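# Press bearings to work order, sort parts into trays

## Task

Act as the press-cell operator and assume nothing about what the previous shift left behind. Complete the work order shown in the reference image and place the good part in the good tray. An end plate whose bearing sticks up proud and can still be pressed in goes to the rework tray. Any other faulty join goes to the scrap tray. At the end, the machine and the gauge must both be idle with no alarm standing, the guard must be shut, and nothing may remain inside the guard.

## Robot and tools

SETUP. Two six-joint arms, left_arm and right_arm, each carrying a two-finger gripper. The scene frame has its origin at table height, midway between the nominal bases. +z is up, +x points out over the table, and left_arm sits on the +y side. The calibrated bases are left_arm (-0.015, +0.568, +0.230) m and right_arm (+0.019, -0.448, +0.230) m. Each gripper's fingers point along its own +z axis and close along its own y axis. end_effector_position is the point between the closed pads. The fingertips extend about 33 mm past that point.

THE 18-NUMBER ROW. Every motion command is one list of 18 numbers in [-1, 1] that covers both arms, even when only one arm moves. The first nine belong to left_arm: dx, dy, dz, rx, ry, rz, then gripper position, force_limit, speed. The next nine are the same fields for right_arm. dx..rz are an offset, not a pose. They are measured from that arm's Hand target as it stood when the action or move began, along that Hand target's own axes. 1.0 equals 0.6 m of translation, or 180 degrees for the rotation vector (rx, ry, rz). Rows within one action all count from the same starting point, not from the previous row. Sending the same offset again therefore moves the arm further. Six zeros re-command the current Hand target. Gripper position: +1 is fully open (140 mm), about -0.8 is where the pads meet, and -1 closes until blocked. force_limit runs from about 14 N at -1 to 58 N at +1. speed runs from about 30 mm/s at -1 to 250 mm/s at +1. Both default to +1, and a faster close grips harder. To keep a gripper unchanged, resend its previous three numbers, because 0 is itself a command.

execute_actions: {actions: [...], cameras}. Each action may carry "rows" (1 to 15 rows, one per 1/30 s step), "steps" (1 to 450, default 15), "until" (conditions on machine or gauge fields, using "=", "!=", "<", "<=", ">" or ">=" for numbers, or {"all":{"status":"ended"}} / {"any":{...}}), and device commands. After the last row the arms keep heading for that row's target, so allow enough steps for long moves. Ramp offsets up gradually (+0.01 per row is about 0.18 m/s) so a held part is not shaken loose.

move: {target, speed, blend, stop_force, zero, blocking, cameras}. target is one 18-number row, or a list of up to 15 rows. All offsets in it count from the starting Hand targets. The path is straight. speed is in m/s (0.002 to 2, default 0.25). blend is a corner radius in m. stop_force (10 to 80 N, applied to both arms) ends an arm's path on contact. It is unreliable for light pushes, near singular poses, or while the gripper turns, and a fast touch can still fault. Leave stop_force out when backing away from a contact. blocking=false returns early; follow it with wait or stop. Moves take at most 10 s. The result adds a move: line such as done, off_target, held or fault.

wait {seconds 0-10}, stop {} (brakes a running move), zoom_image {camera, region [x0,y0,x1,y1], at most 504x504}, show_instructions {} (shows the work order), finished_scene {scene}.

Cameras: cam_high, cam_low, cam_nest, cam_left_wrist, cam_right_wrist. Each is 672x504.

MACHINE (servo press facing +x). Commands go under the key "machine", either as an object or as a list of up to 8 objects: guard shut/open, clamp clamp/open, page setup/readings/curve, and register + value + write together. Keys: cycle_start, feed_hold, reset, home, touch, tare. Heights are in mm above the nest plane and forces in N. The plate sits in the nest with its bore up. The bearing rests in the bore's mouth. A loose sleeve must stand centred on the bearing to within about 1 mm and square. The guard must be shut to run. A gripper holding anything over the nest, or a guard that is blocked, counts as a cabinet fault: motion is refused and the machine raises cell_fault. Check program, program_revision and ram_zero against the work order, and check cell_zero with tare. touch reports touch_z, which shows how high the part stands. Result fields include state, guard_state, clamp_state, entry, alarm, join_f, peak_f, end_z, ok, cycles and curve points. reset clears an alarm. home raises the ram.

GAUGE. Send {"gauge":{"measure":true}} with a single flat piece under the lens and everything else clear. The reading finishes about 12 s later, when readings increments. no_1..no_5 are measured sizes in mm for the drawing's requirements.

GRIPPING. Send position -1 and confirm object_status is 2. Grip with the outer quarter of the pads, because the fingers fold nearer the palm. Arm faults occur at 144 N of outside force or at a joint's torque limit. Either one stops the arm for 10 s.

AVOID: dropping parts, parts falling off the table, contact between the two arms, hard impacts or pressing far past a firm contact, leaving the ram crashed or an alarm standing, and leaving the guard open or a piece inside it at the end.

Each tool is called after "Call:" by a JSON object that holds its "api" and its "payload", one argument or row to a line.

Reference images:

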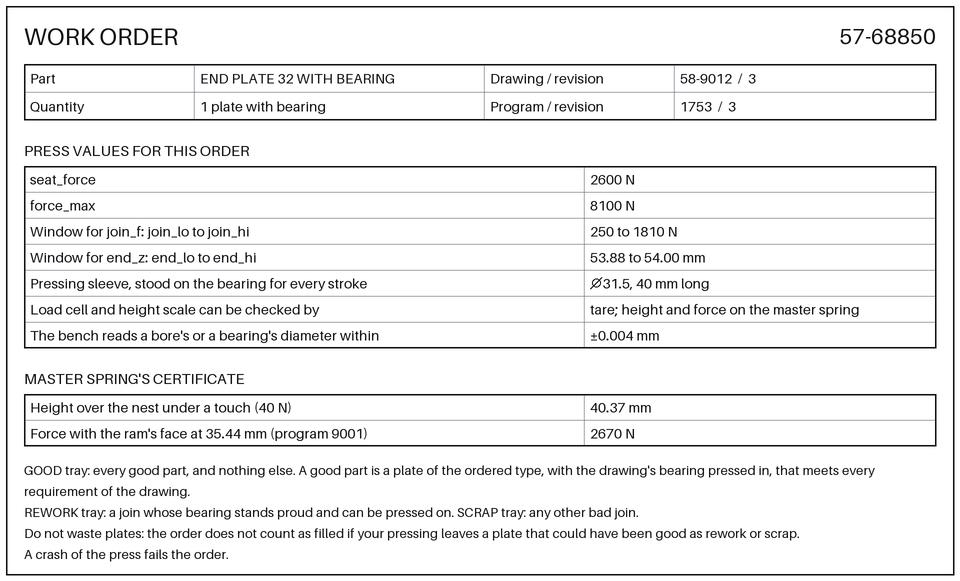

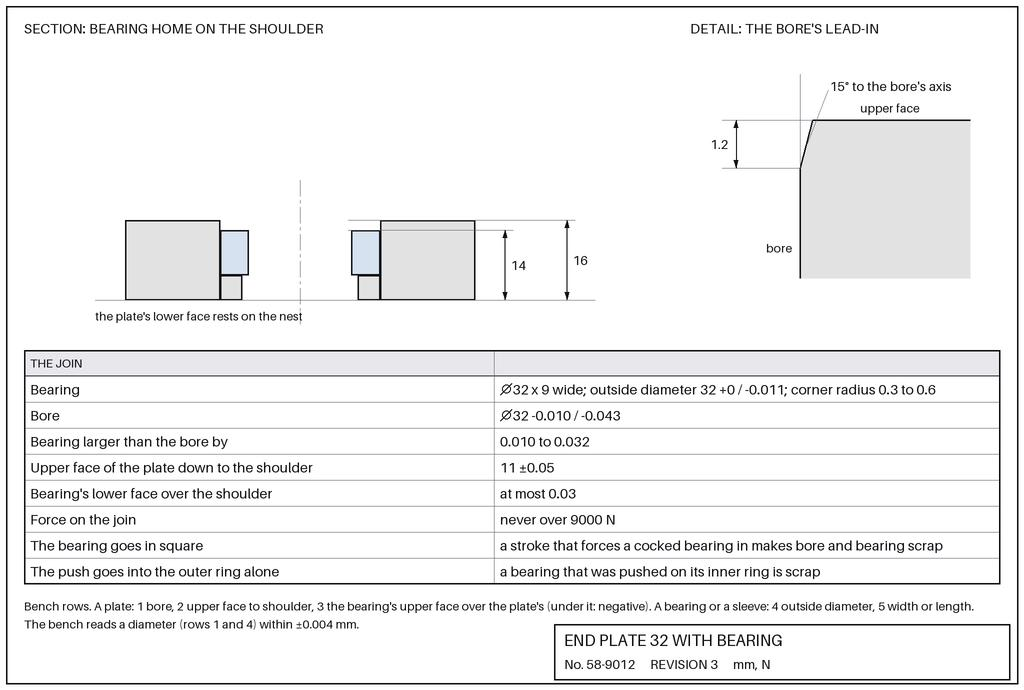

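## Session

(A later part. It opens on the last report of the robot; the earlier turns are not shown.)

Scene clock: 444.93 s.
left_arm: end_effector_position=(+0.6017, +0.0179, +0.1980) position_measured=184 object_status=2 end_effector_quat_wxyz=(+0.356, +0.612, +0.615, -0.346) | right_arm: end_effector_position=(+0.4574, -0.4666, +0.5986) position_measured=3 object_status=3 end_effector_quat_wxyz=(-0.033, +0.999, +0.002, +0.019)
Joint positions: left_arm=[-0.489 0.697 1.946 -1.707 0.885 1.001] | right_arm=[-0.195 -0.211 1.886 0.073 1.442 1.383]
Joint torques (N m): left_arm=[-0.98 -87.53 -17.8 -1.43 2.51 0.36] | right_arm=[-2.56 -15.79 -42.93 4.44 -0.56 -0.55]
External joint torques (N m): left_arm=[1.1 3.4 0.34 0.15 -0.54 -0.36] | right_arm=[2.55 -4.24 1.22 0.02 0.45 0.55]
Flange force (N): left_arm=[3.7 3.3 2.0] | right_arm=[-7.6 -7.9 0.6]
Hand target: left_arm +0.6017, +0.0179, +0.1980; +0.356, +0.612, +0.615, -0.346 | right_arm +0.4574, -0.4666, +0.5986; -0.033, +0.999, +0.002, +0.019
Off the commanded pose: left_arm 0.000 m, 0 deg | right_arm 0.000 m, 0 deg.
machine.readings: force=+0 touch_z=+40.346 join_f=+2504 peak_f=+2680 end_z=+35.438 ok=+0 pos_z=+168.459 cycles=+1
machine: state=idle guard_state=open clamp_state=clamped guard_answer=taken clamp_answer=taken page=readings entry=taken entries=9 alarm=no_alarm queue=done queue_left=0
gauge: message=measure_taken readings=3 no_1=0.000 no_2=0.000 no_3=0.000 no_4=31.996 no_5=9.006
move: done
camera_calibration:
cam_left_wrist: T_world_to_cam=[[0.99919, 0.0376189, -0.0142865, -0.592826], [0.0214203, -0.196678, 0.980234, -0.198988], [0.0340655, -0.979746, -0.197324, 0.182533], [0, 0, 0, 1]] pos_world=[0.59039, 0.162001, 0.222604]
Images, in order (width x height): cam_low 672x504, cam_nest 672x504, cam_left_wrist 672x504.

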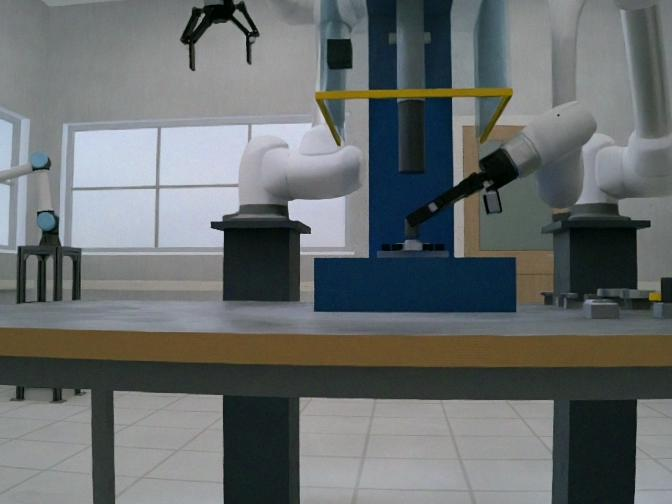

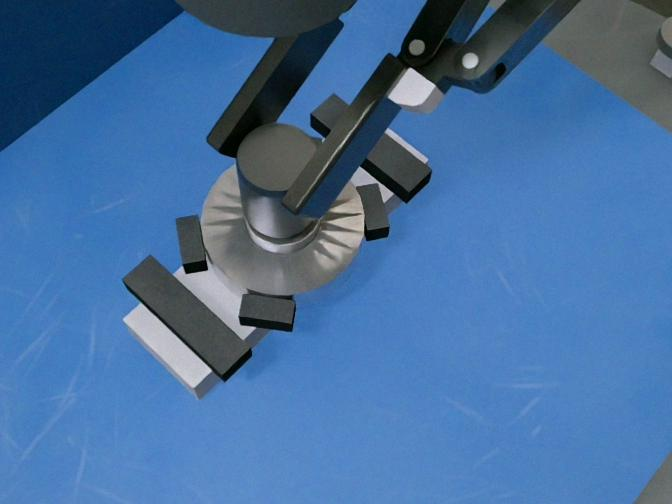

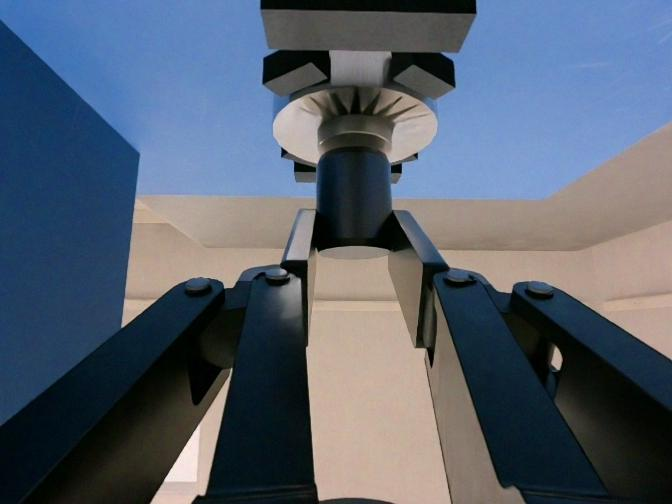

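Call:
{"api": "move", "payload": {
  "target": [0.0097,0.0005,0.0052,0,0,0,-1,-0.2,-1,0,0,0,0,0,0,1,1,1],
  "speed": 0.004,
  "stop_force": 10,
  "cameras": ["cam_low","cam_nest","cam_left_wrist"]
}}

Call:
{"api": "zoom_image", "payload": {
  "camera": "cam_low",
  "region": [398, 215, 428, 250]
}}

Call:
{"api": "zoom_image", "payload": {
  "camera": "cam_nest",
  "region": [225, 190, 345, 270]
}}

Call:
{"api": "zoom_image", "payload": {
  "camera": "cam_left_wrist",
  "region": [300, 90, 410, 190]
}}

Scene clock: 449.60 s.
left_arm: end_effector_position=(+0.6021, +0.0180, +0.1927) position_measured=184 object_status=2 end_effector_quat_wxyz=(+0.357, +0.612, +0.615, -0.346) | right_arm: end_effector_position=(+0.4574, -0.4666, +0.5986) position_measured=3 object_status=3 end_effector_quat_wxyz=(-0.033, +0.999, +0.002, +0.019)
Joint positions: left_arm=[-0.489 0.706 1.945 -1.713 0.886 1.011] | right_arm=[-0.195 -0.211 1.886 0.073 1.442 1.383]
Joint torques (N m): left_arm=[-0.57 -78.82 -13.37 -0.11 -0.62 0.21] | right_arm=[-2.14 -15.35 -42.89 4.49 -0.66 -0.47]
External joint torques (N m): left_arm=[0.62 -5.58 -3.77 -1.17 2.6 -0.21] | right_arm=[2.11 -4.58 1.19 -0.04 0.54 0.46]
Flange force (N): left_arm=[-5.7 2.3 -3.6] | right_arm=[-8.4 -6.8 0.3]
Hand target: left_arm +0.6020, +0.0181, +0.1926; +0.357, +0.612, +0.615, -0.346 (not the last commanded pose) | right_arm +0.4574, -0.4666, +0.5986; -0.033, +0.999, +0.002, +0.019
Off the commanded pose: left_arm 0.001 m, 0 deg | right_arm 0.000 m, 0 deg.
machine.readings: force=+0 touch_z=+40.346 join_f=+2504 peak_f=+2680 end_z=+35.438 ok=+0 pos_z=+168.459 cycles=+1
machine: state=idle guard_state=open clamp_state=clamped guard_answer=taken clamp_answer=taken page=readings entry=taken entries=9 alarm=no_alarm queue=done queue_left=0
gauge: message=measure_taken readings=3 no_1=0.000 no_2=0.000 no_3=0.000 no_4=31.996 no_5=9.006
move: contact (left_arm)
camera_calibration:
cam_left_wrist: T_world_to_cam=[[0.999189, 0.0376963, -0.014177, -0.593345], [0.0213214, -0.196486, 0.980275, -0.193645], [0.0341672, -0.979782, -0.19713, 0.181554], [0, 0, 0, 1]] pos_world=[0.59079, 0.162202, 0.217204]
Images, in order (width x height): cam_low 672x504, cam_nest 672x504, cam_left_wrist 672x504.

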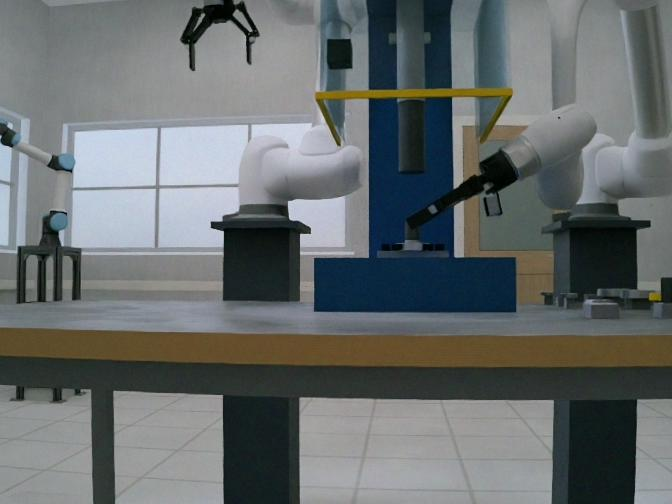

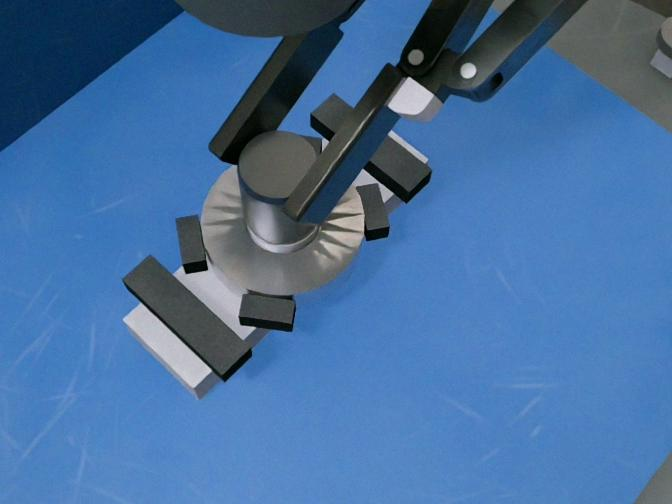

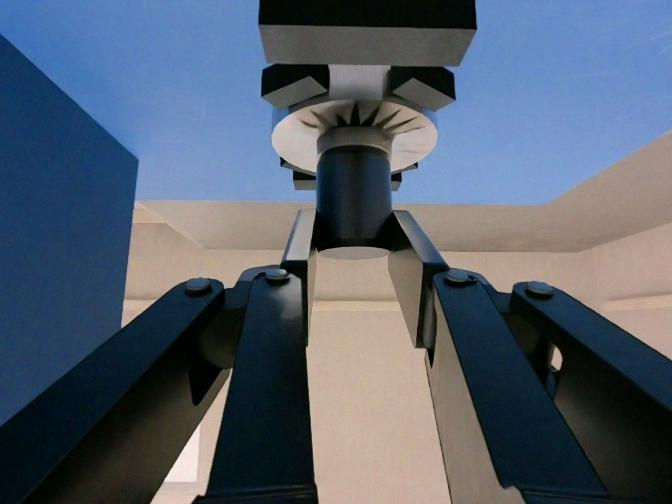

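Scaled by 14.400 from the camera's 672x504 image, which has a finer 960x720 frame.

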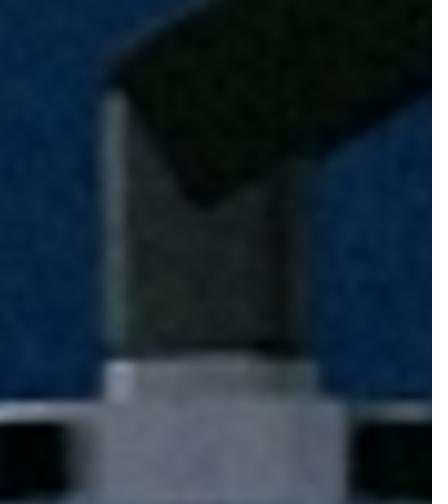

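Scaled by 4.200 from the camera's 672x504 image, which has a finer 960x720 frame.

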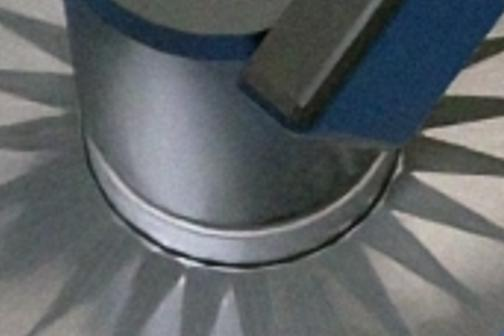

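Scaled by 4.582 from the camera's 672x504 image, which has a finer 960x720 frame.

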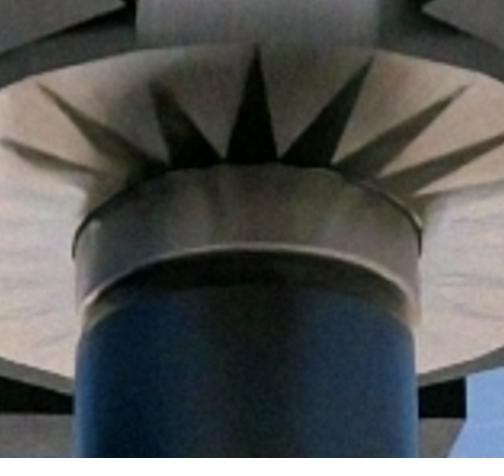

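Call:
{"api": "move", "payload": {
  "target": [0,0,0,0,0,0,-0.078,-0.2,-1,0,0,0,0,0,0,1,1,1],
  "speed": 0.05,
  "cameras": ["cam_low","cam_nest","cam_left_wrist"]
}}

Call:
{"api": "zoom_image", "payload": {
  "camera": "cam_low",
  "region": [398, 215, 428, 250]
}}

Call:
{"api": "zoom_image", "payload": {
  "camera": "cam_nest",
  "region": [225, 150, 345, 270]
}}

Call:
{"api": "zoom_image", "payload": {
  "camera": "cam_left_wrist",
  "region": [280, 90, 430, 270]
}}

Scene clock: 451.70 s.
left_arm: end_effector_position=(+0.6021, +0.0181, +0.1926) position_measured=138 object_status=0 end_effector_quat_wxyz=(+0.357, +0.612, +0.615, -0.346) | right_arm: end_effector_position=(+0.4574, -0.4666, +0.5986) position_measured=3 object_status=3 end_effector_quat_wxyz=(-0.033, +0.999, +0.002, +0.019)
Joint positions: left_arm=[-0.489 0.706 1.945 -1.713 0.886 1.011] | right_arm=[-0.195 -0.211 1.886 0.073 1.442 1.383]
Joint torques (N m): left_arm=[-1.1 -85.94 -16.2 -1.1 1.88 0.13] | right_arm=[-2.23 -15.63 -42.85 4.39 -0.56 -0.52]
External joint torques (N m): left_arm=[1.19 1.06 -1.1 -0.18 0.11 -0.12] | right_arm=[2.21 -4.39 1.11 0.07 0.44 0.51]
Flange force (N): left_arm=[1.6 3.6 0.7] | right_arm=[-7.9 -7.1 0.4]
Hand target: left_arm +0.6020, +0.0181, +0.1926; +0.357, +0.612, +0.615, -0.346 | right_arm +0.4574, -0.4666, +0.5986; -0.033, +0.999, +0.002, +0.019
Off the commanded pose: left_arm 0.000 m, 0 deg | right_arm 0.000 m, 0 deg.
machine.readings: force=+0 touch_z=+40.346 join_f=+2504 peak_f=+2680 end_z=+35.438 ok=+0 pos_z=+168.459 cycles=+1
machine: state=idle guard_state=open clamp_state=clamped guard_answer=taken clamp_answer=taken page=readings entry=taken entries=9 alarm=no_alarm queue=done queue_left=0
gauge: message=measure_taken readings=3 no_1=0.000 no_2=0.000 no_3=0.000 no_4=31.996 no_5=9.006
move: done
camera_calibration:
cam_left_wrist: T_world_to_cam=[[0.999192, 0.0375982, -0.0141959, -0.593328], [0.0213207, -0.196488, 0.980274, -0.193644], [0.0340672, -0.979785, -0.197131, 0.181614], [0, 0, 0, 1]] pos_world=[0.59079, 0.162202, 0.217204]
Images, in order (width x height): cam_low 672x504, cam_nest 672x504, cam_left_wrist 672x504.

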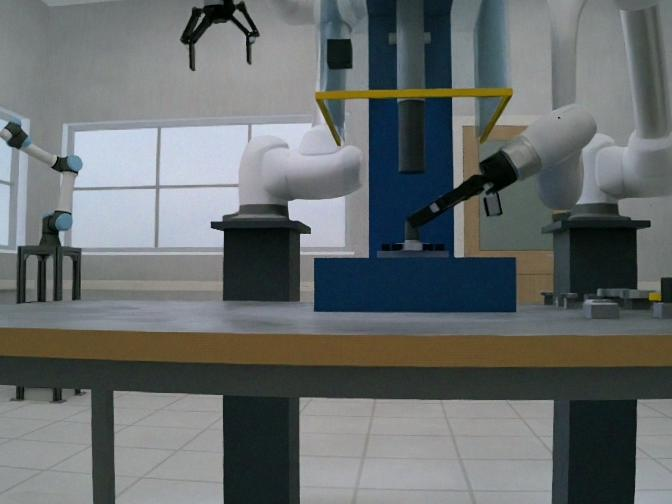

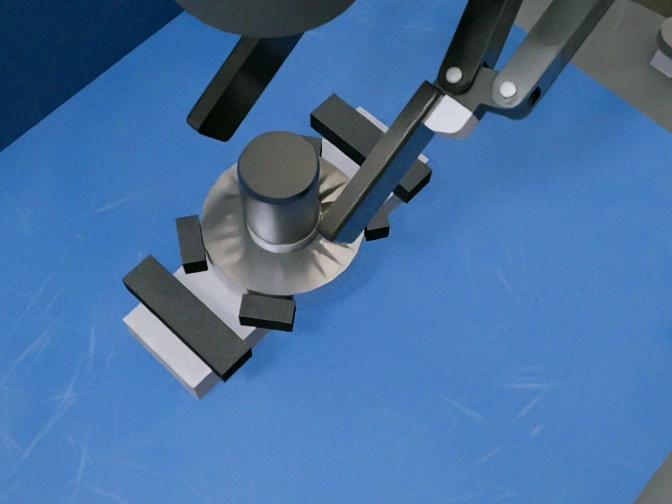

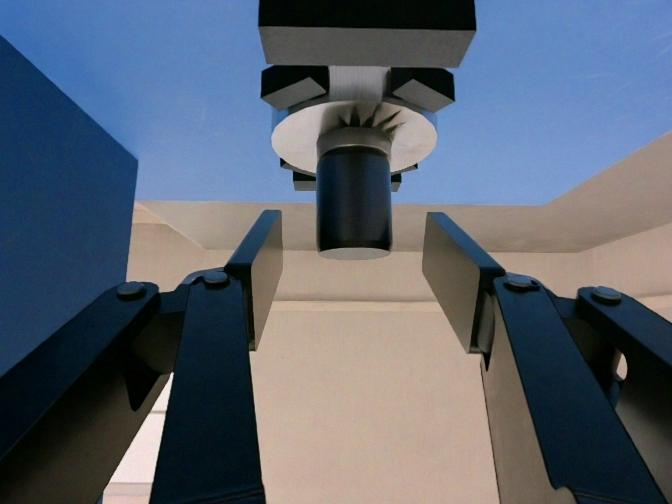

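Scaled by 14.400 from the camera's 672x504 image, which has a finer 960x720 frame.

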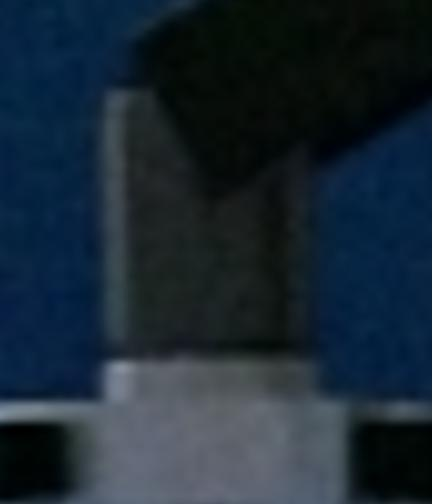

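Scaled by 4.200 from the camera's 672x504 image, which has a finer 960x720 frame.

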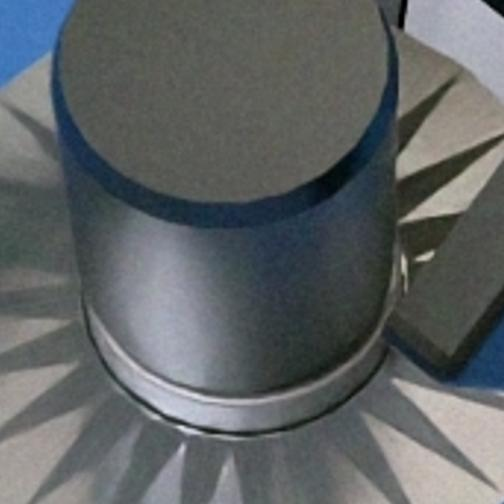

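Scaled by 2.800 from the camera's 672x504 image, which has a finer 960x720 frame.

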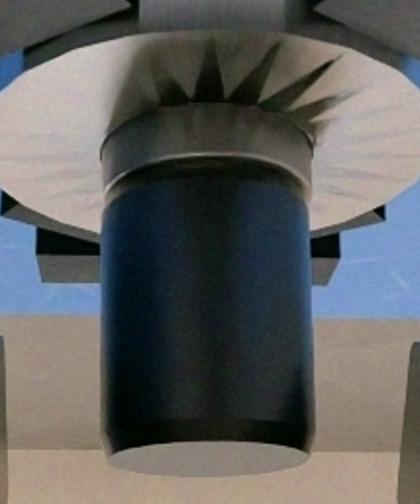

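Call:
{"api": "move", "payload": {
  "target": [
    [0,0,-0.1,0,0,0,-0.078,-0.2,-1,0,0,0,0,0,0,1,1,1],
    [0,0,-0.5,0,0,0,-0.078,-0.2,-1,0,0,0,0,0,0,1,1,1]
  ],
  "speed": [0.04,0.25],
  "blend": 0.01,
  "cameras": ["cam_low","cam_nest"]
}}

Call:
{"api": "zoom_image", "payload": {
  "camera": "cam_low",
  "region": [398, 215, 428, 250]
}}

Call:
{"api": "zoom_image", "payload": {
  "camera": "cam_nest",
  "region": [225, 150, 345, 270]
}}

Scene clock: 455.57 s.
left_arm: end_effector_position=(+0.5976, +0.2768, +0.3443) position_measured=138 object_status=3 end_effector_quat_wxyz=(+0.357, +0.612, +0.615, -0.346) | right_arm: end_effector_position=(+0.4574, -0.4666, +0.5986) position_measured=3 object_status=3 end_effector_quat_wxyz=(-0.033, +0.999, +0.002, +0.019)
Joint positions: left_arm=[-0.095 0.424 2.037 -1.274 1.118 0.811] | right_arm=[-0.195 -0.211 1.886 0.073 1.442 1.383]
Joint torques (N m): left_arm=[-0.49 -67.16 -22.67 -0.59 1.6 0.07] | right_arm=[-2.09 -15.75 -42.81 4.42 -0.62 -0.51]
External joint torques (N m): left_arm=[0.4 1.04 -0.9 -0.11 0.09 -0.07] | right_arm=[2.07 -4.29 1.09 0.04 0.5 0.51]
Flange force (N): left_arm=[1.2 3.0 0.0] | right_arm=[-7.8 -6.7 0.2]
Hand target: left_arm +0.5976, +0.2768, +0.3444; +0.357, +0.612, +0.615, -0.346 | right_arm +0.4574, -0.4666, +0.5986; -0.033, +0.999, +0.002, +0.019
Off the commanded pose: left_arm 0.000 m, 0 deg | right_arm 0.000 m, 0 deg.
machine.readings: force=+0 touch_z=+40.346 join_f=+2504 peak_f=+2680 end_z=+35.438 ok=+0 pos_z=+168.459 cycles=+1
machine: state=idle guard_state=open clamp_state=clamped guard_answer=taken clamp_answer=taken page=readings entry=taken entries=9 alarm=no_alarm queue=done queue_left=0
gauge: message=measure_taken readings=3 no_1=0.000 no_2=0.000 no_3=0.000 no_4=31.996 no_5=9.006
move: done
Images, in order (width x height): cam_low 672x504, cam_nest 672x504.

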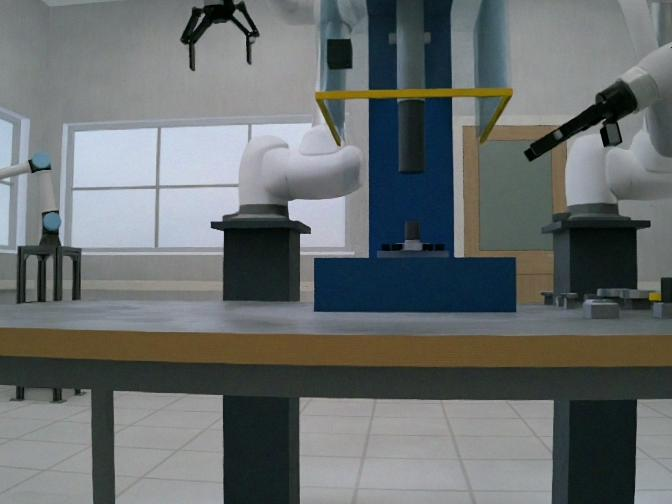

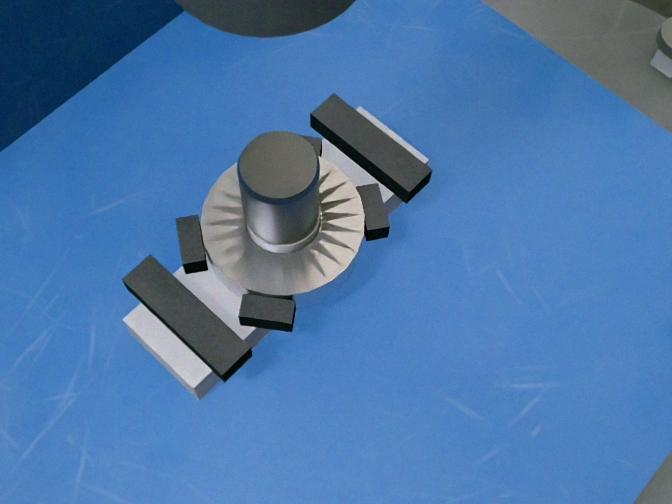

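Scaled by 14.400 from the camera's 672x504 image, which has a finer 960x720 frame.

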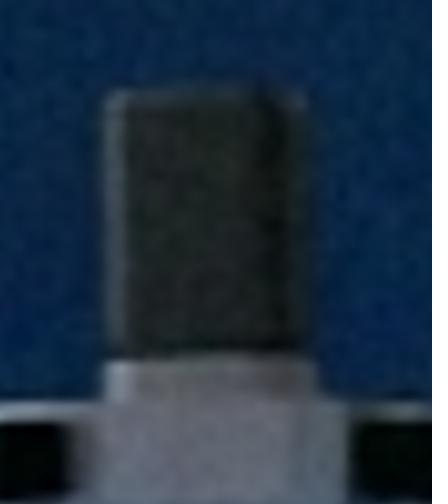

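Scaled by 4.200 from the camera's 672x504 image, which has a finer 960x720 frame.

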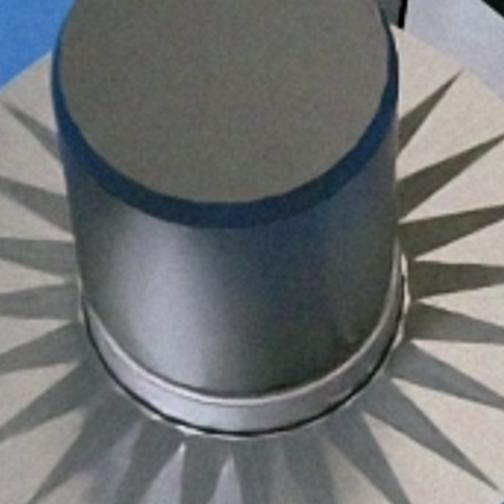

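Call:
{"api": "execute_actions", "payload": {
  "actions": [
    {"machine":[{"guard":"shut"},{"tare":true},{"touch":true}],"steps":450,"until":{"machine":{"queue":["!=","running"]}}}
  ],
  "cameras": ["cam_nest"]
}}

Call:
{"api": "zoom_image", "payload": {
  "camera": "cam_nest",
  "region": [225, 150, 345, 270]
}}

Scene clock: 468.67 s.
left_arm: end_effector_position=(+0.5976, +0.2768, +0.3444) position_measured=138 object_status=3 end_effector_quat_wxyz=(+0.357, +0.612, +0.615, -0.346) | right_arm: end_effector_position=(+0.4574, -0.4666, +0.5986) position_measured=3 object_status=3 end_effector_quat_wxyz=(-0.033, +0.999, +0.002, +0.019)
Joint positions: left_arm=[-0.095 0.424 2.037 -1.274 1.118 0.811] | right_arm=[-0.195 -0.211 1.886 0.073 1.442 1.383]
Joint torques (N m): left_arm=[-0.72 -66.85 -22.84 -0.41 1.56 0.12] | right_arm=[-2.62 -15.46 -42.7 4.41 -0.57 -0.57]
External joint torques (N m): left_arm=[0.71 0.6 -0.78 -0.27 0.13 -0.12] | right_arm=[2.62 -4.59 0.97 0.05 0.45 0.57]
Flange force (N): left_arm=[0.9 2.3 -0.5] | right_arm=[-7.9 -8.2 0.2]
Hand target: left_arm +0.5976, +0.2768, +0.3444; +0.357, +0.612, +0.615, -0.346 | right_arm +0.4574, -0.4666, +0.5986; -0.033, +0.999, +0.002, +0.019
Tool commands: left_gripper/position=-0.078 left_gripper/force_limit=-0.2 left_gripper/speed=-1.0 right_gripper/position=+1.0 right_gripper/force_limit=+1.0 right_gripper/speed=+1.0
Off the commanded pose: left_arm 0.000 m, 0 deg | right_arm 0.000 m, 0 deg.
machine.readings: force=+0 touch_z=+62.874 join_f=+2504 peak_f=+2680 end_z=+35.438 ok=+0 pos_z=+168.459 cycles=+1
machine: state=idle guard_state=shut clamp_state=clamped guard_answer=taken clamp_answer=taken page=readings entry=taken entries=11 alarm=no_alarm queue=done queue_left=0
gauge: message=measure_taken readings=3 no_1=0.000 no_2=0.000 no_3=0.000 no_4=31.996 no_5=9.006
Images, in order (width x height): cam_nest 672x504.

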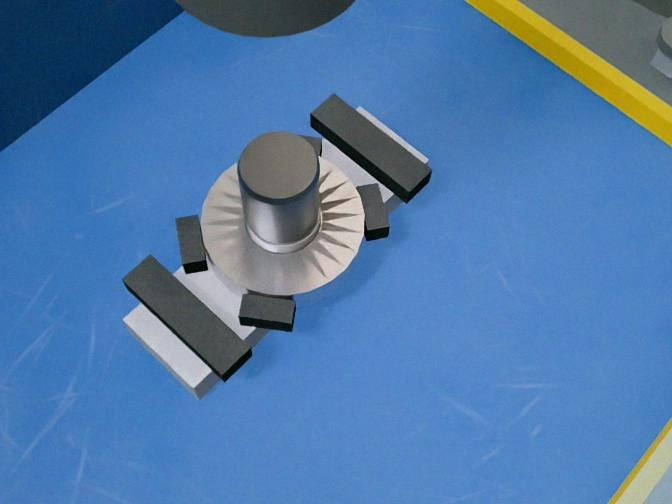

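Scaled by 4.200 from the camera's 672x504 image, which has a finer 960x720 frame.

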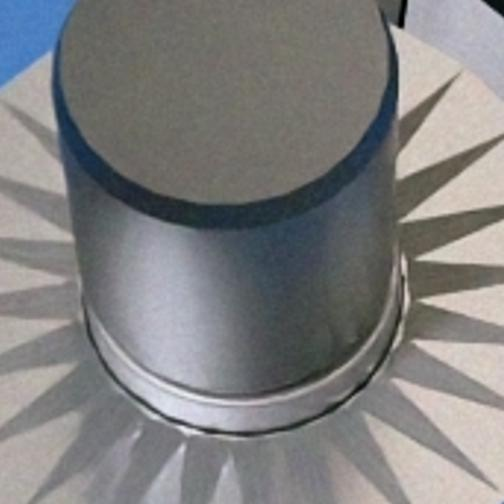

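Call:
{"api": "execute_actions", "payload": {
  "actions": [
    {"machine":{"cycle_start":true},"steps":450,"until":{"machine":{"state":["!=","running"]}}},
    {"machine":{"page":"curve"},"steps":5},
    {"machine":{"page":"readings"},"steps":5}
  ],
  "cameras": ["cam_nest"]
}}

Scene clock: 475.07 s.
left_arm: end_effector_position=(+0.5976, +0.2768, +0.3444) position_measured=138 object_status=3 end_effector_quat_wxyz=(+0.357, +0.612, +0.615, -0.346) | right_arm: end_effector_position=(+0.4574, -0.4666, +0.5986) position_measured=3 object_status=3 end_effector_quat_wxyz=(-0.033, +0.999, +0.002, +0.019)
Joint positions: left_arm=[-0.095 0.424 2.037 -1.274 1.118 0.811] | right_arm=[-0.195 -0.211 1.886 0.073 1.442 1.383]
Joint torques (N m): left_arm=[-0.58 -67.08 -22.63 -0.49 1.62 0.15] | right_arm=[-2.53 -15.18 -42.94 4.39 -0.61 -0.49]
External joint torques (N m): left_arm=[0.59 1.07 -0.74 -0.19 0.07 -0.15] | right_arm=[2.51 -4.8 1.22 0.07 0.49 0.49]
External joint torques at the end of the 1st action: left_arm=[1.71 1.25 -0.88 -0.14 0.05 -0.27] | right_arm=[2.56 -4.64 1.04 0.02 0.48 0.5]
External joint torques at the end of the 2nd action: left_arm=[1.29 0.67 -0.78 -0.15 0.05 -0.16] | right_arm=[2.42 -4.53 1.07 0.07 0.5 0.5]
Flange force (N): left_arm=[1.3 2.8 -0.1] | right_arm=[-8.6 -7.8 0.4]
Flange force at the end of the 1st action (N): left_arm=[2.1 3.5 -1.7] | right_arm=[-8.1 -7.9 0.2]
Flange force at the end of the 2nd action (N): left_arm=[1.3 2.5 -1.4] | right_arm=[-8.0 -7.6 0.2]
Hand target: left_arm +0.5976, +0.2768, +0.3444; +0.357, +0.612, +0.615, -0.346 | right_arm +0.4574, -0.4666, +0.5986; -0.033, +0.999, +0.002, +0.019
Tool commands: left_gripper/position=-0.078 left_gripper/force_limit=-0.2 left_gripper/speed=-1.0 right_gripper/position=+1.0 right_gripper/force_limit=+1.0 right_gripper/speed=+1.0
Off the commanded pose: left_arm 0.000 m, 0 deg | right_arm 0.000 m, 0 deg.
machine.readings: force=+0 touch_z=+62.874 join_f=+876 peak_f=+2971 end_z=+53.940 ok=+1 pos_z=+168.459 cycles=+2
machine: state=done guard_state=shut clamp_state=clamped guard_answer=taken clamp_answer=taken page=readings entry=taken entries=12 alarm=no_alarm queue=done queue_left=0
gauge: message=measure_taken readings=3 no_1=0.000 no_2=0.000 no_3=0.000 no_4=31.996 no_5=9.006
Images, in order (width x height): cam_nest 672x504.

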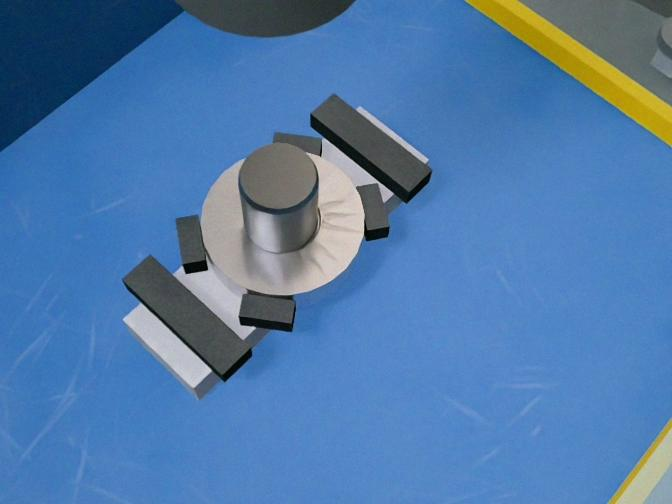

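Call:
{"api": "execute_actions", "payload": {
  "actions": [
    {"machine":{"guard":"open"},"steps":120,"until":{"machine":{"guard_state":"open"}}}
  ]
}}

Call:
{"api": "move", "payload": {
  "target": [
    [0.0129,0,0.4,0,0,0,-0.078,-0.2,-1,0,0,0,0,0,0,1,1,1],
    [0.0129,0,0.5076,0,0,0,-0.078,-0.2,-1,0,0,0,0,0,0,1,1,1]
  ],
  "speed": [0.2,0.06],
  "blend": 0.01,
  "cameras": ["cam_nest","cam_left_wrist"]
}}

Scene clock: 477.97 s.
left_arm: end_effector_position=(+0.5976, +0.2768, +0.3444) position_measured=138 object_status=3 end_effector_quat_wxyz=(+0.357, +0.612, +0.615, -0.346) | right_arm: end_effector_position=(+0.4574, -0.4666, +0.5986) position_measured=3 object_status=3 end_effector_quat_wxyz=(-0.033, +0.999, +0.002, +0.019)
Joint positions: left_arm=[-0.095 0.424 2.037 -1.274 1.118 0.811] | right_arm=[-0.195 -0.211 1.886 0.073 1.442 1.383]
Joint torques (N m): left_arm=[-0.76 -66.58 -22.54 -0.52 1.59 0.14] | right_arm=[-2.1 -15.17 -42.91 4.45 -0.58 -0.5]
External joint torques (N m): left_arm=[0.84 0.36 -1.01 -0.17 0.1 -0.14] | right_arm=[2.06 -4.71 1.21 0.01 0.46 0.49]
Flange force (N): left_arm=[0.5 2.6 -1.1] | right_arm=[-8.6 -6.8 0.4]
Hand target: left_arm +0.5976, +0.2768, +0.3444; +0.357, +0.612, +0.615, -0.346 | right_arm +0.4574, -0.4666, +0.5986; -0.033, +0.999, +0.002, +0.019
Tool commands: left_gripper/position=-0.078 left_gripper/force_limit=-0.2 left_gripper/speed=-1.0 right_gripper/position=+1.0 right_gripper/force_limit=+1.0 right_gripper/speed=+1.0
Off the commanded pose: left_arm 0.000 m, 0 deg | right_arm 0.000 m, 0 deg.
machine.readings: force=+0 touch_z=+62.874 join_f=+876 peak_f=+2971 end_z=+53.940 ok=+1 pos_z=+168.459 cycles=+2
machine: state=done guard_state=open clamp_state=clamped guard_answer=taken clamp_answer=taken page=readings entry=taken entries=12 alarm=no_alarm queue=running queue_left=0
gauge: message=measure_taken readings=3 no_1=0.000 no_2=0.000 no_3=0.000 no_4=31.996 no_5=9.006

Scene clock: 480.57 s.
left_arm: end_effector_position=(+0.6021, +0.0181, +0.1837) position_measured=138 object_status=3 end_effector_quat_wxyz=(+0.357, +0.612, +0.615, -0.346) | right_arm: end_effector_position=(+0.4574, -0.4666, +0.5986) position_measured=3 object_status=3 end_effector_quat_wxyz=(-0.033, +0.999, +0.002, +0.019)
Joint positions: left_arm=[-0.489 0.72 1.944 -1.723 0.888 1.028] | right_arm=[-0.195 -0.211 1.886 0.073 1.442 1.383]
Joint torques (N m): left_arm=[-1.25 -85.96 -16.05 -1.07 1.92 0.18] | right_arm=[-2.95 -15.97 -43 4.43 -0.56 -0.51]
External joint torques (N m): left_arm=[1.28 0.96 -0.58 -0.19 0.08 -0.18] | right_arm=[2.97 -4.31 1.21 0.03 0.43 0.51]
Flange force (N): left_arm=[1.6 2.6 0.1] | right_arm=[-7.6 -8.8 0.7]
Hand target: left_arm +0.6021, +0.0180, +0.1837; +0.357, +0.612, +0.615, -0.346 | right_arm +0.4574, -0.4666, +0.5986; -0.033, +0.999, +0.002, +0.019
Off the commanded pose: left_arm 0.000 m, 0 deg | right_arm 0.000 m, 0 deg.
machine.readings: force=+0 touch_z=+62.874 join_f=+876 peak_f=+2971 end_z=+53.940 ok=+1 pos_z=+168.459 cycles=+2
machine: state=done guard_state=open clamp_state=clamped guard_answer=taken clamp_answer=taken page=readings entry=taken entries=12 alarm=no_alarm queue=done queue_left=0
gauge: message=measure_taken readings=3 no_1=0.000 no_2=0.000 no_3=0.000 no_4=31.996 no_5=9.006
move: done
camera_calibration:
cam_left_wrist: T_world_to_cam=[[0.999192, 0.0375982, -0.0141959, -0.593555], [0.0213207, -0.196488, 0.980274, -0.184824], [0.0340672, -0.979785, -0.197131, 0.179836], [0, 0, 0, 1]] pos_world=[0.59089, 0.162202, 0.208204]
Images, in order (width x height): cam_nest 672x504, cam_left_wrist 672x504.

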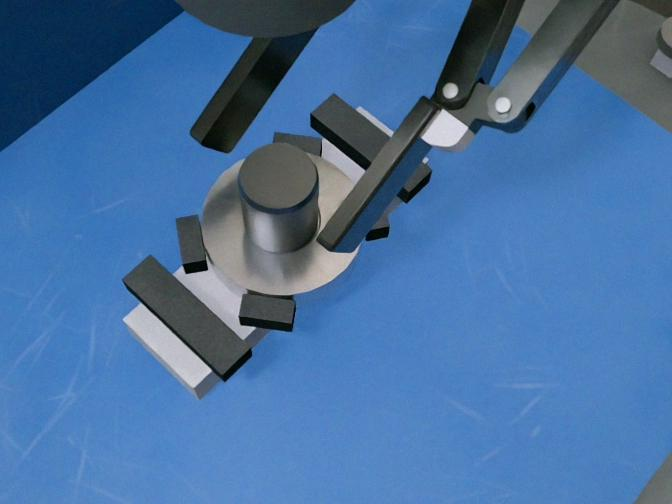

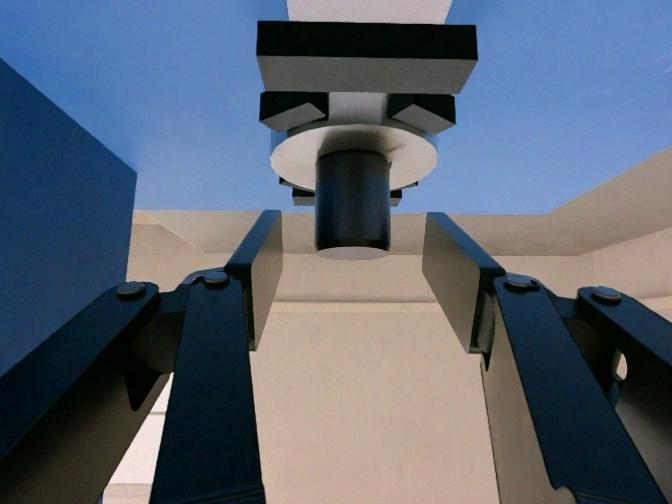

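Close and lift the sleeve.

Call:
{"api": "move", "payload": {
  "target": [0,0,0,0,0,0,-1,-0.2,-1,0,0,0,0,0,0,1,1,1],
  "speed": 0.05
}}

Call:
{"api": "move", "payload": {
  "target": [
    [-0.0175,0,-0.0105,0,0,0,-1,-0.2,-1,0,0,0,0,0,0,1,1,1],
    [-0.0934,0.0009,-0.0550,0,0,0,-1,-0.2,-1,0,0,0,0,0,0,1,1,1]
  ],
  "speed": [0.02,0.1],
  "blend": 0.003,
  "cameras": ["cam_nest","cam_left_wrist","cam_high"]
}}

Scene clock: 482.50 s.
left_arm: end_effector_position=(+0.6021, +0.0180, +0.1837) position_measured=184 object_status=0 end_effector_quat_wxyz=(+0.357, +0.612, +0.615, -0.346) | right_arm: end_effector_position=(+0.4574, -0.4666, +0.5986) position_measured=3 object_status=3 end_effector_quat_wxyz=(-0.033, +0.999, +0.002, +0.019)
Joint positions: left_arm=[-0.489 0.72 1.944 -1.723 0.888 1.028] | right_arm=[-0.195 -0.211 1.886 0.073 1.442 1.383]
Joint torques (N m): left_arm=[-2.54 -82.52 -16.39 -1.29 0.35 0.38] | right_arm=[-2 -15.68 -42.67 4.37 -0.57 -0.49]
External joint torques (N m): left_arm=[2.6 -2.5 -0.34 0.02 1.66 -0.38] | right_arm=[2 -4.48 0.93 0.09 0.45 0.49]
Flange force (N): left_arm=[-1.1 1.5 -6.4] | right_arm=[-7.9 -6.6 0.0]
Hand target: left_arm +0.6021, +0.0180, +0.1837; +0.357, +0.612, +0.615, -0.346 | right_arm +0.4574, -0.4666, +0.5986; -0.033, +0.999, +0.002, +0.019
Off the commanded pose: left_arm 0.000 m, 0 deg | right_arm 0.000 m, 0 deg.
machine.readings: force=+0 touch_z=+62.874 join_f=+876 peak_f=+2971 end_z=+53.940 ok=+1 pos_z=+168.459 cycles=+2
machine: state=done guard_state=open clamp_state=clamped guard_answer=taken clamp_answer=taken page=readings entry=taken entries=12 alarm=no_alarm queue=done queue_left=0
gauge: message=measure_taken readings=3 no_1=0.000 no_2=0.000 no_3=0.000 no_4=31.996 no_5=9.006
move: done

Scene clock: 483.97 s.
left_arm: end_effector_position=(+0.6020, +0.0181, +0.2487) position_measured=184 object_status=2 end_effector_quat_wxyz=(+0.357, +0.612, +0.615, -0.346) | right_arm: end_effector_position=(+0.4574, -0.4666, +0.5986) position_measured=3 object_status=3 end_effector_quat_wxyz=(-0.033, +0.999, +0.002, +0.019)
Joint positions: left_arm=[-0.489 0.622 1.944 -1.644 0.877 0.902] | right_arm=[-0.195 -0.211 1.886 0.073 1.442 1.383]
Joint torques (N m): left_arm=[-1.68 -83.42 -20.6 -1.5 2.3 0.14] | right_arm=[-2.32 -15.79 -42.63 4.41 -0.59 -0.5]
External joint torques (N m): left_arm=[1.67 2.54 0.41 0.2 -0.46 -0.14] | right_arm=[2.32 -4.32 0.89 0.06 0.46 0.49]
Flange force (N): left_arm=[3.4 2.9 0.4] | right_arm=[-7.5 -7.3 0.0]
Hand target: left_arm +0.6020, +0.0182, +0.2487; +0.357, +0.612, +0.615, -0.346 | right_arm +0.4574, -0.4666, +0.5986; -0.033, +0.999, +0.002, +0.019
Off the commanded pose: left_arm 0.000 m, 0 deg | right_arm 0.000 m, 0 deg.
machine.readings: force=+0 touch_z=+62.874 join_f=+876 peak_f=+2971 end_z=+53.940 ok=+1 pos_z=+168.459 cycles=+2
machine: state=done guard_state=open clamp_state=clamped guard_answer=taken clamp_answer=taken page=readings entry=taken entries=12 alarm=no_alarm queue=done queue_left=0
gauge: message=measure_taken readings=3 no_1=0.000 no_2=0.000 no_3=0.000 no_4=31.996 no_5=9.006
move: done
camera_calibration:
cam_left_wrist: T_world_to_cam=[[0.99919, 0.037617, -0.014294, -0.592412], [0.0214206, -0.196485, 0.980273, -0.248577], [0.0340664, -0.979785, -0.197132, 0.192755], [0, 0, 0, 1]] pos_world=[0.59069, 0.162302, 0.273204]
Images, in order (width x height): cam_high 672x504, cam_nest 672x504, cam_left_wrist 672x504.

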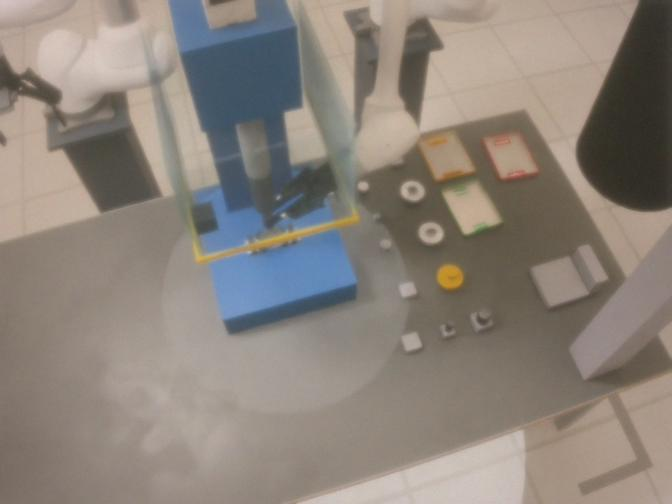

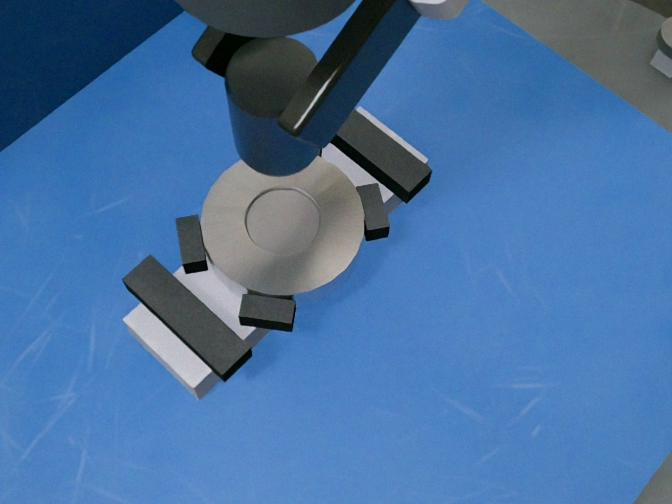

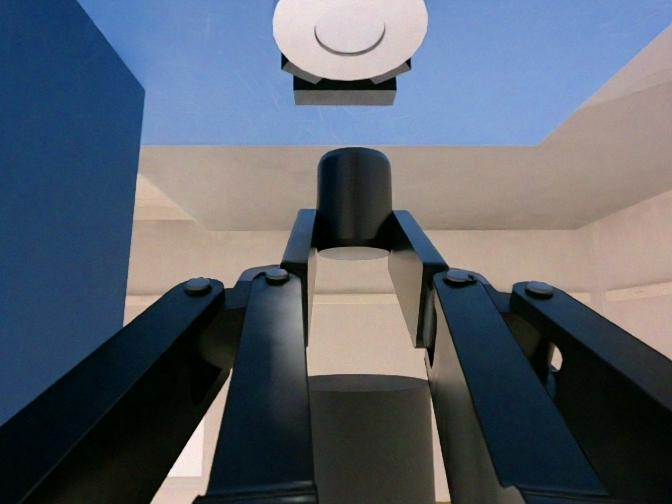

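Call:
{"api": "move", "payload": {
  "target": [
    [0.1683,0.0039,-0.2913,0,0,0,-1,-0.2,-1,0,0,0,0,0,0,1,1,1],
    [0.3089,0.3344,-0.3590,-0.1079,0,-0.0622,-1,-0.2,-1,0,0,0,0,0,0,1,1,1],
    [0.4101,0.5813,-0.2955,-0.2158,0,-0.1244,-1,-0.2,-1,0,0,0,0,0,0,1,1,1]
  ],
  "speed": 0.25,
  "blend": [0.03,0.04,0],
  "cameras": ["cam_high","cam_left_wrist","cam_low"]
}}

Scene clock: 490.13 s.
left_arm: end_effector_position=(+0.9489, +0.2994, +0.1298) position_measured=184 object_status=2 end_effector_quat_wxyz=(+0.466, +0.331, +0.800, -0.185) | right_arm: end_effector_position=(+0.4574, -0.4666, +0.5986) position_measured=3 object_status=3 end_effector_quat_wxyz=(-0.033, +0.999, +0.002, +0.019)
Joint positions: left_arm=[-0.166 0.878 1.734 -2.171 0.673 1.085] | right_arm=[-0.195 -0.211 1.886 0.073 1.442 1.383]
Joint torques (N m): left_arm=[-1.34 -104.12 -20.54 -2.11 2.65 0.22] | right_arm=[-2.18 -15.81 -42.78 4.44 -0.52 -0.56]
External joint torques (N m): left_arm=[1.54 4.04 0.45 0.17 -0.56 -0.21] | right_arm=[2.18 -4.31 1.06 0.01 0.41 0.56]
Flange force (N): left_arm=[3.4 3.8 3.6] | right_arm=[-7.7 -7.1 0.4]
Hand target: left_arm +0.9490, +0.2994, +0.1297; +0.466, +0.331, +0.800, -0.185 | right_arm +0.4574, -0.4666, +0.5986; -0.033, +0.999, +0.002, +0.019
Off the commanded pose: left_arm 0.000 m, 0 deg | right_arm 0.000 m, 0 deg.
machine.readings: force=+0 touch_z=+62.874 join_f=+876 peak_f=+2971 end_z=+53.940 ok=+1 pos_z=+168.459 cycles=+2
machine: state=done guard_state=open clamp_state=clamped guard_answer=taken clamp_answer=taken page=readings entry=taken entries=12 alarm=no_alarm queue=done queue_left=0
gauge: message=measure_taken readings=3 no_1=0.000 no_2=0.000 no_3=0.000 no_4=31.996 no_5=9.006
move: done
camera_calibration:
cam_left_wrist: T_world_to_cam=[[0.682169, 0.731092, -0.0122611, -0.858382], [0.145541, -0.119331, 0.982129, -0.225281], [0.716563, -0.671763, -0.187808, -0.308024], [0, 0, 0, 1]] pos_world=[0.839068, 0.393754, 0.152881]
Images, in order (width x height): cam_high 672x504, cam_low 672x504, cam_left_wrist 672x504.

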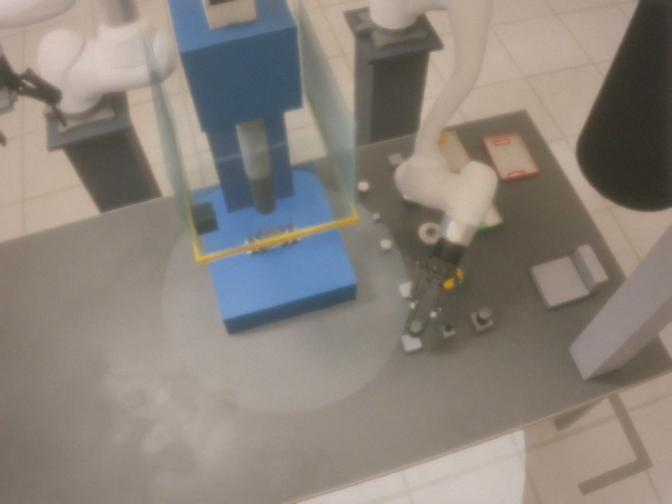

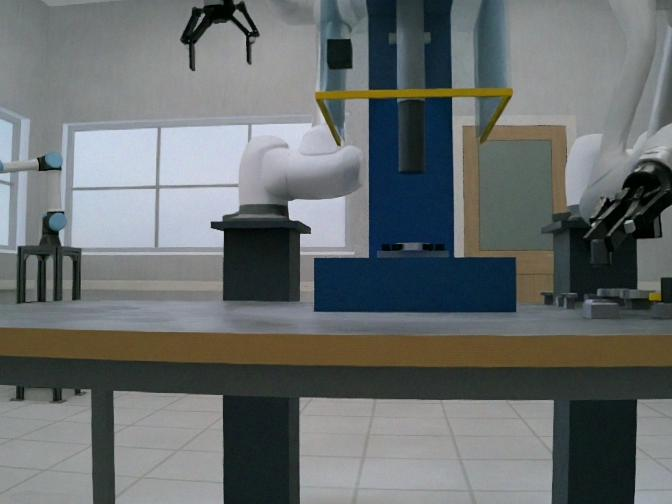

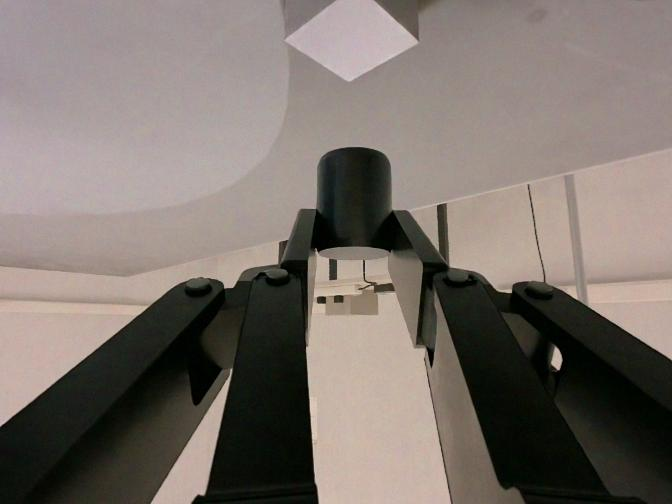

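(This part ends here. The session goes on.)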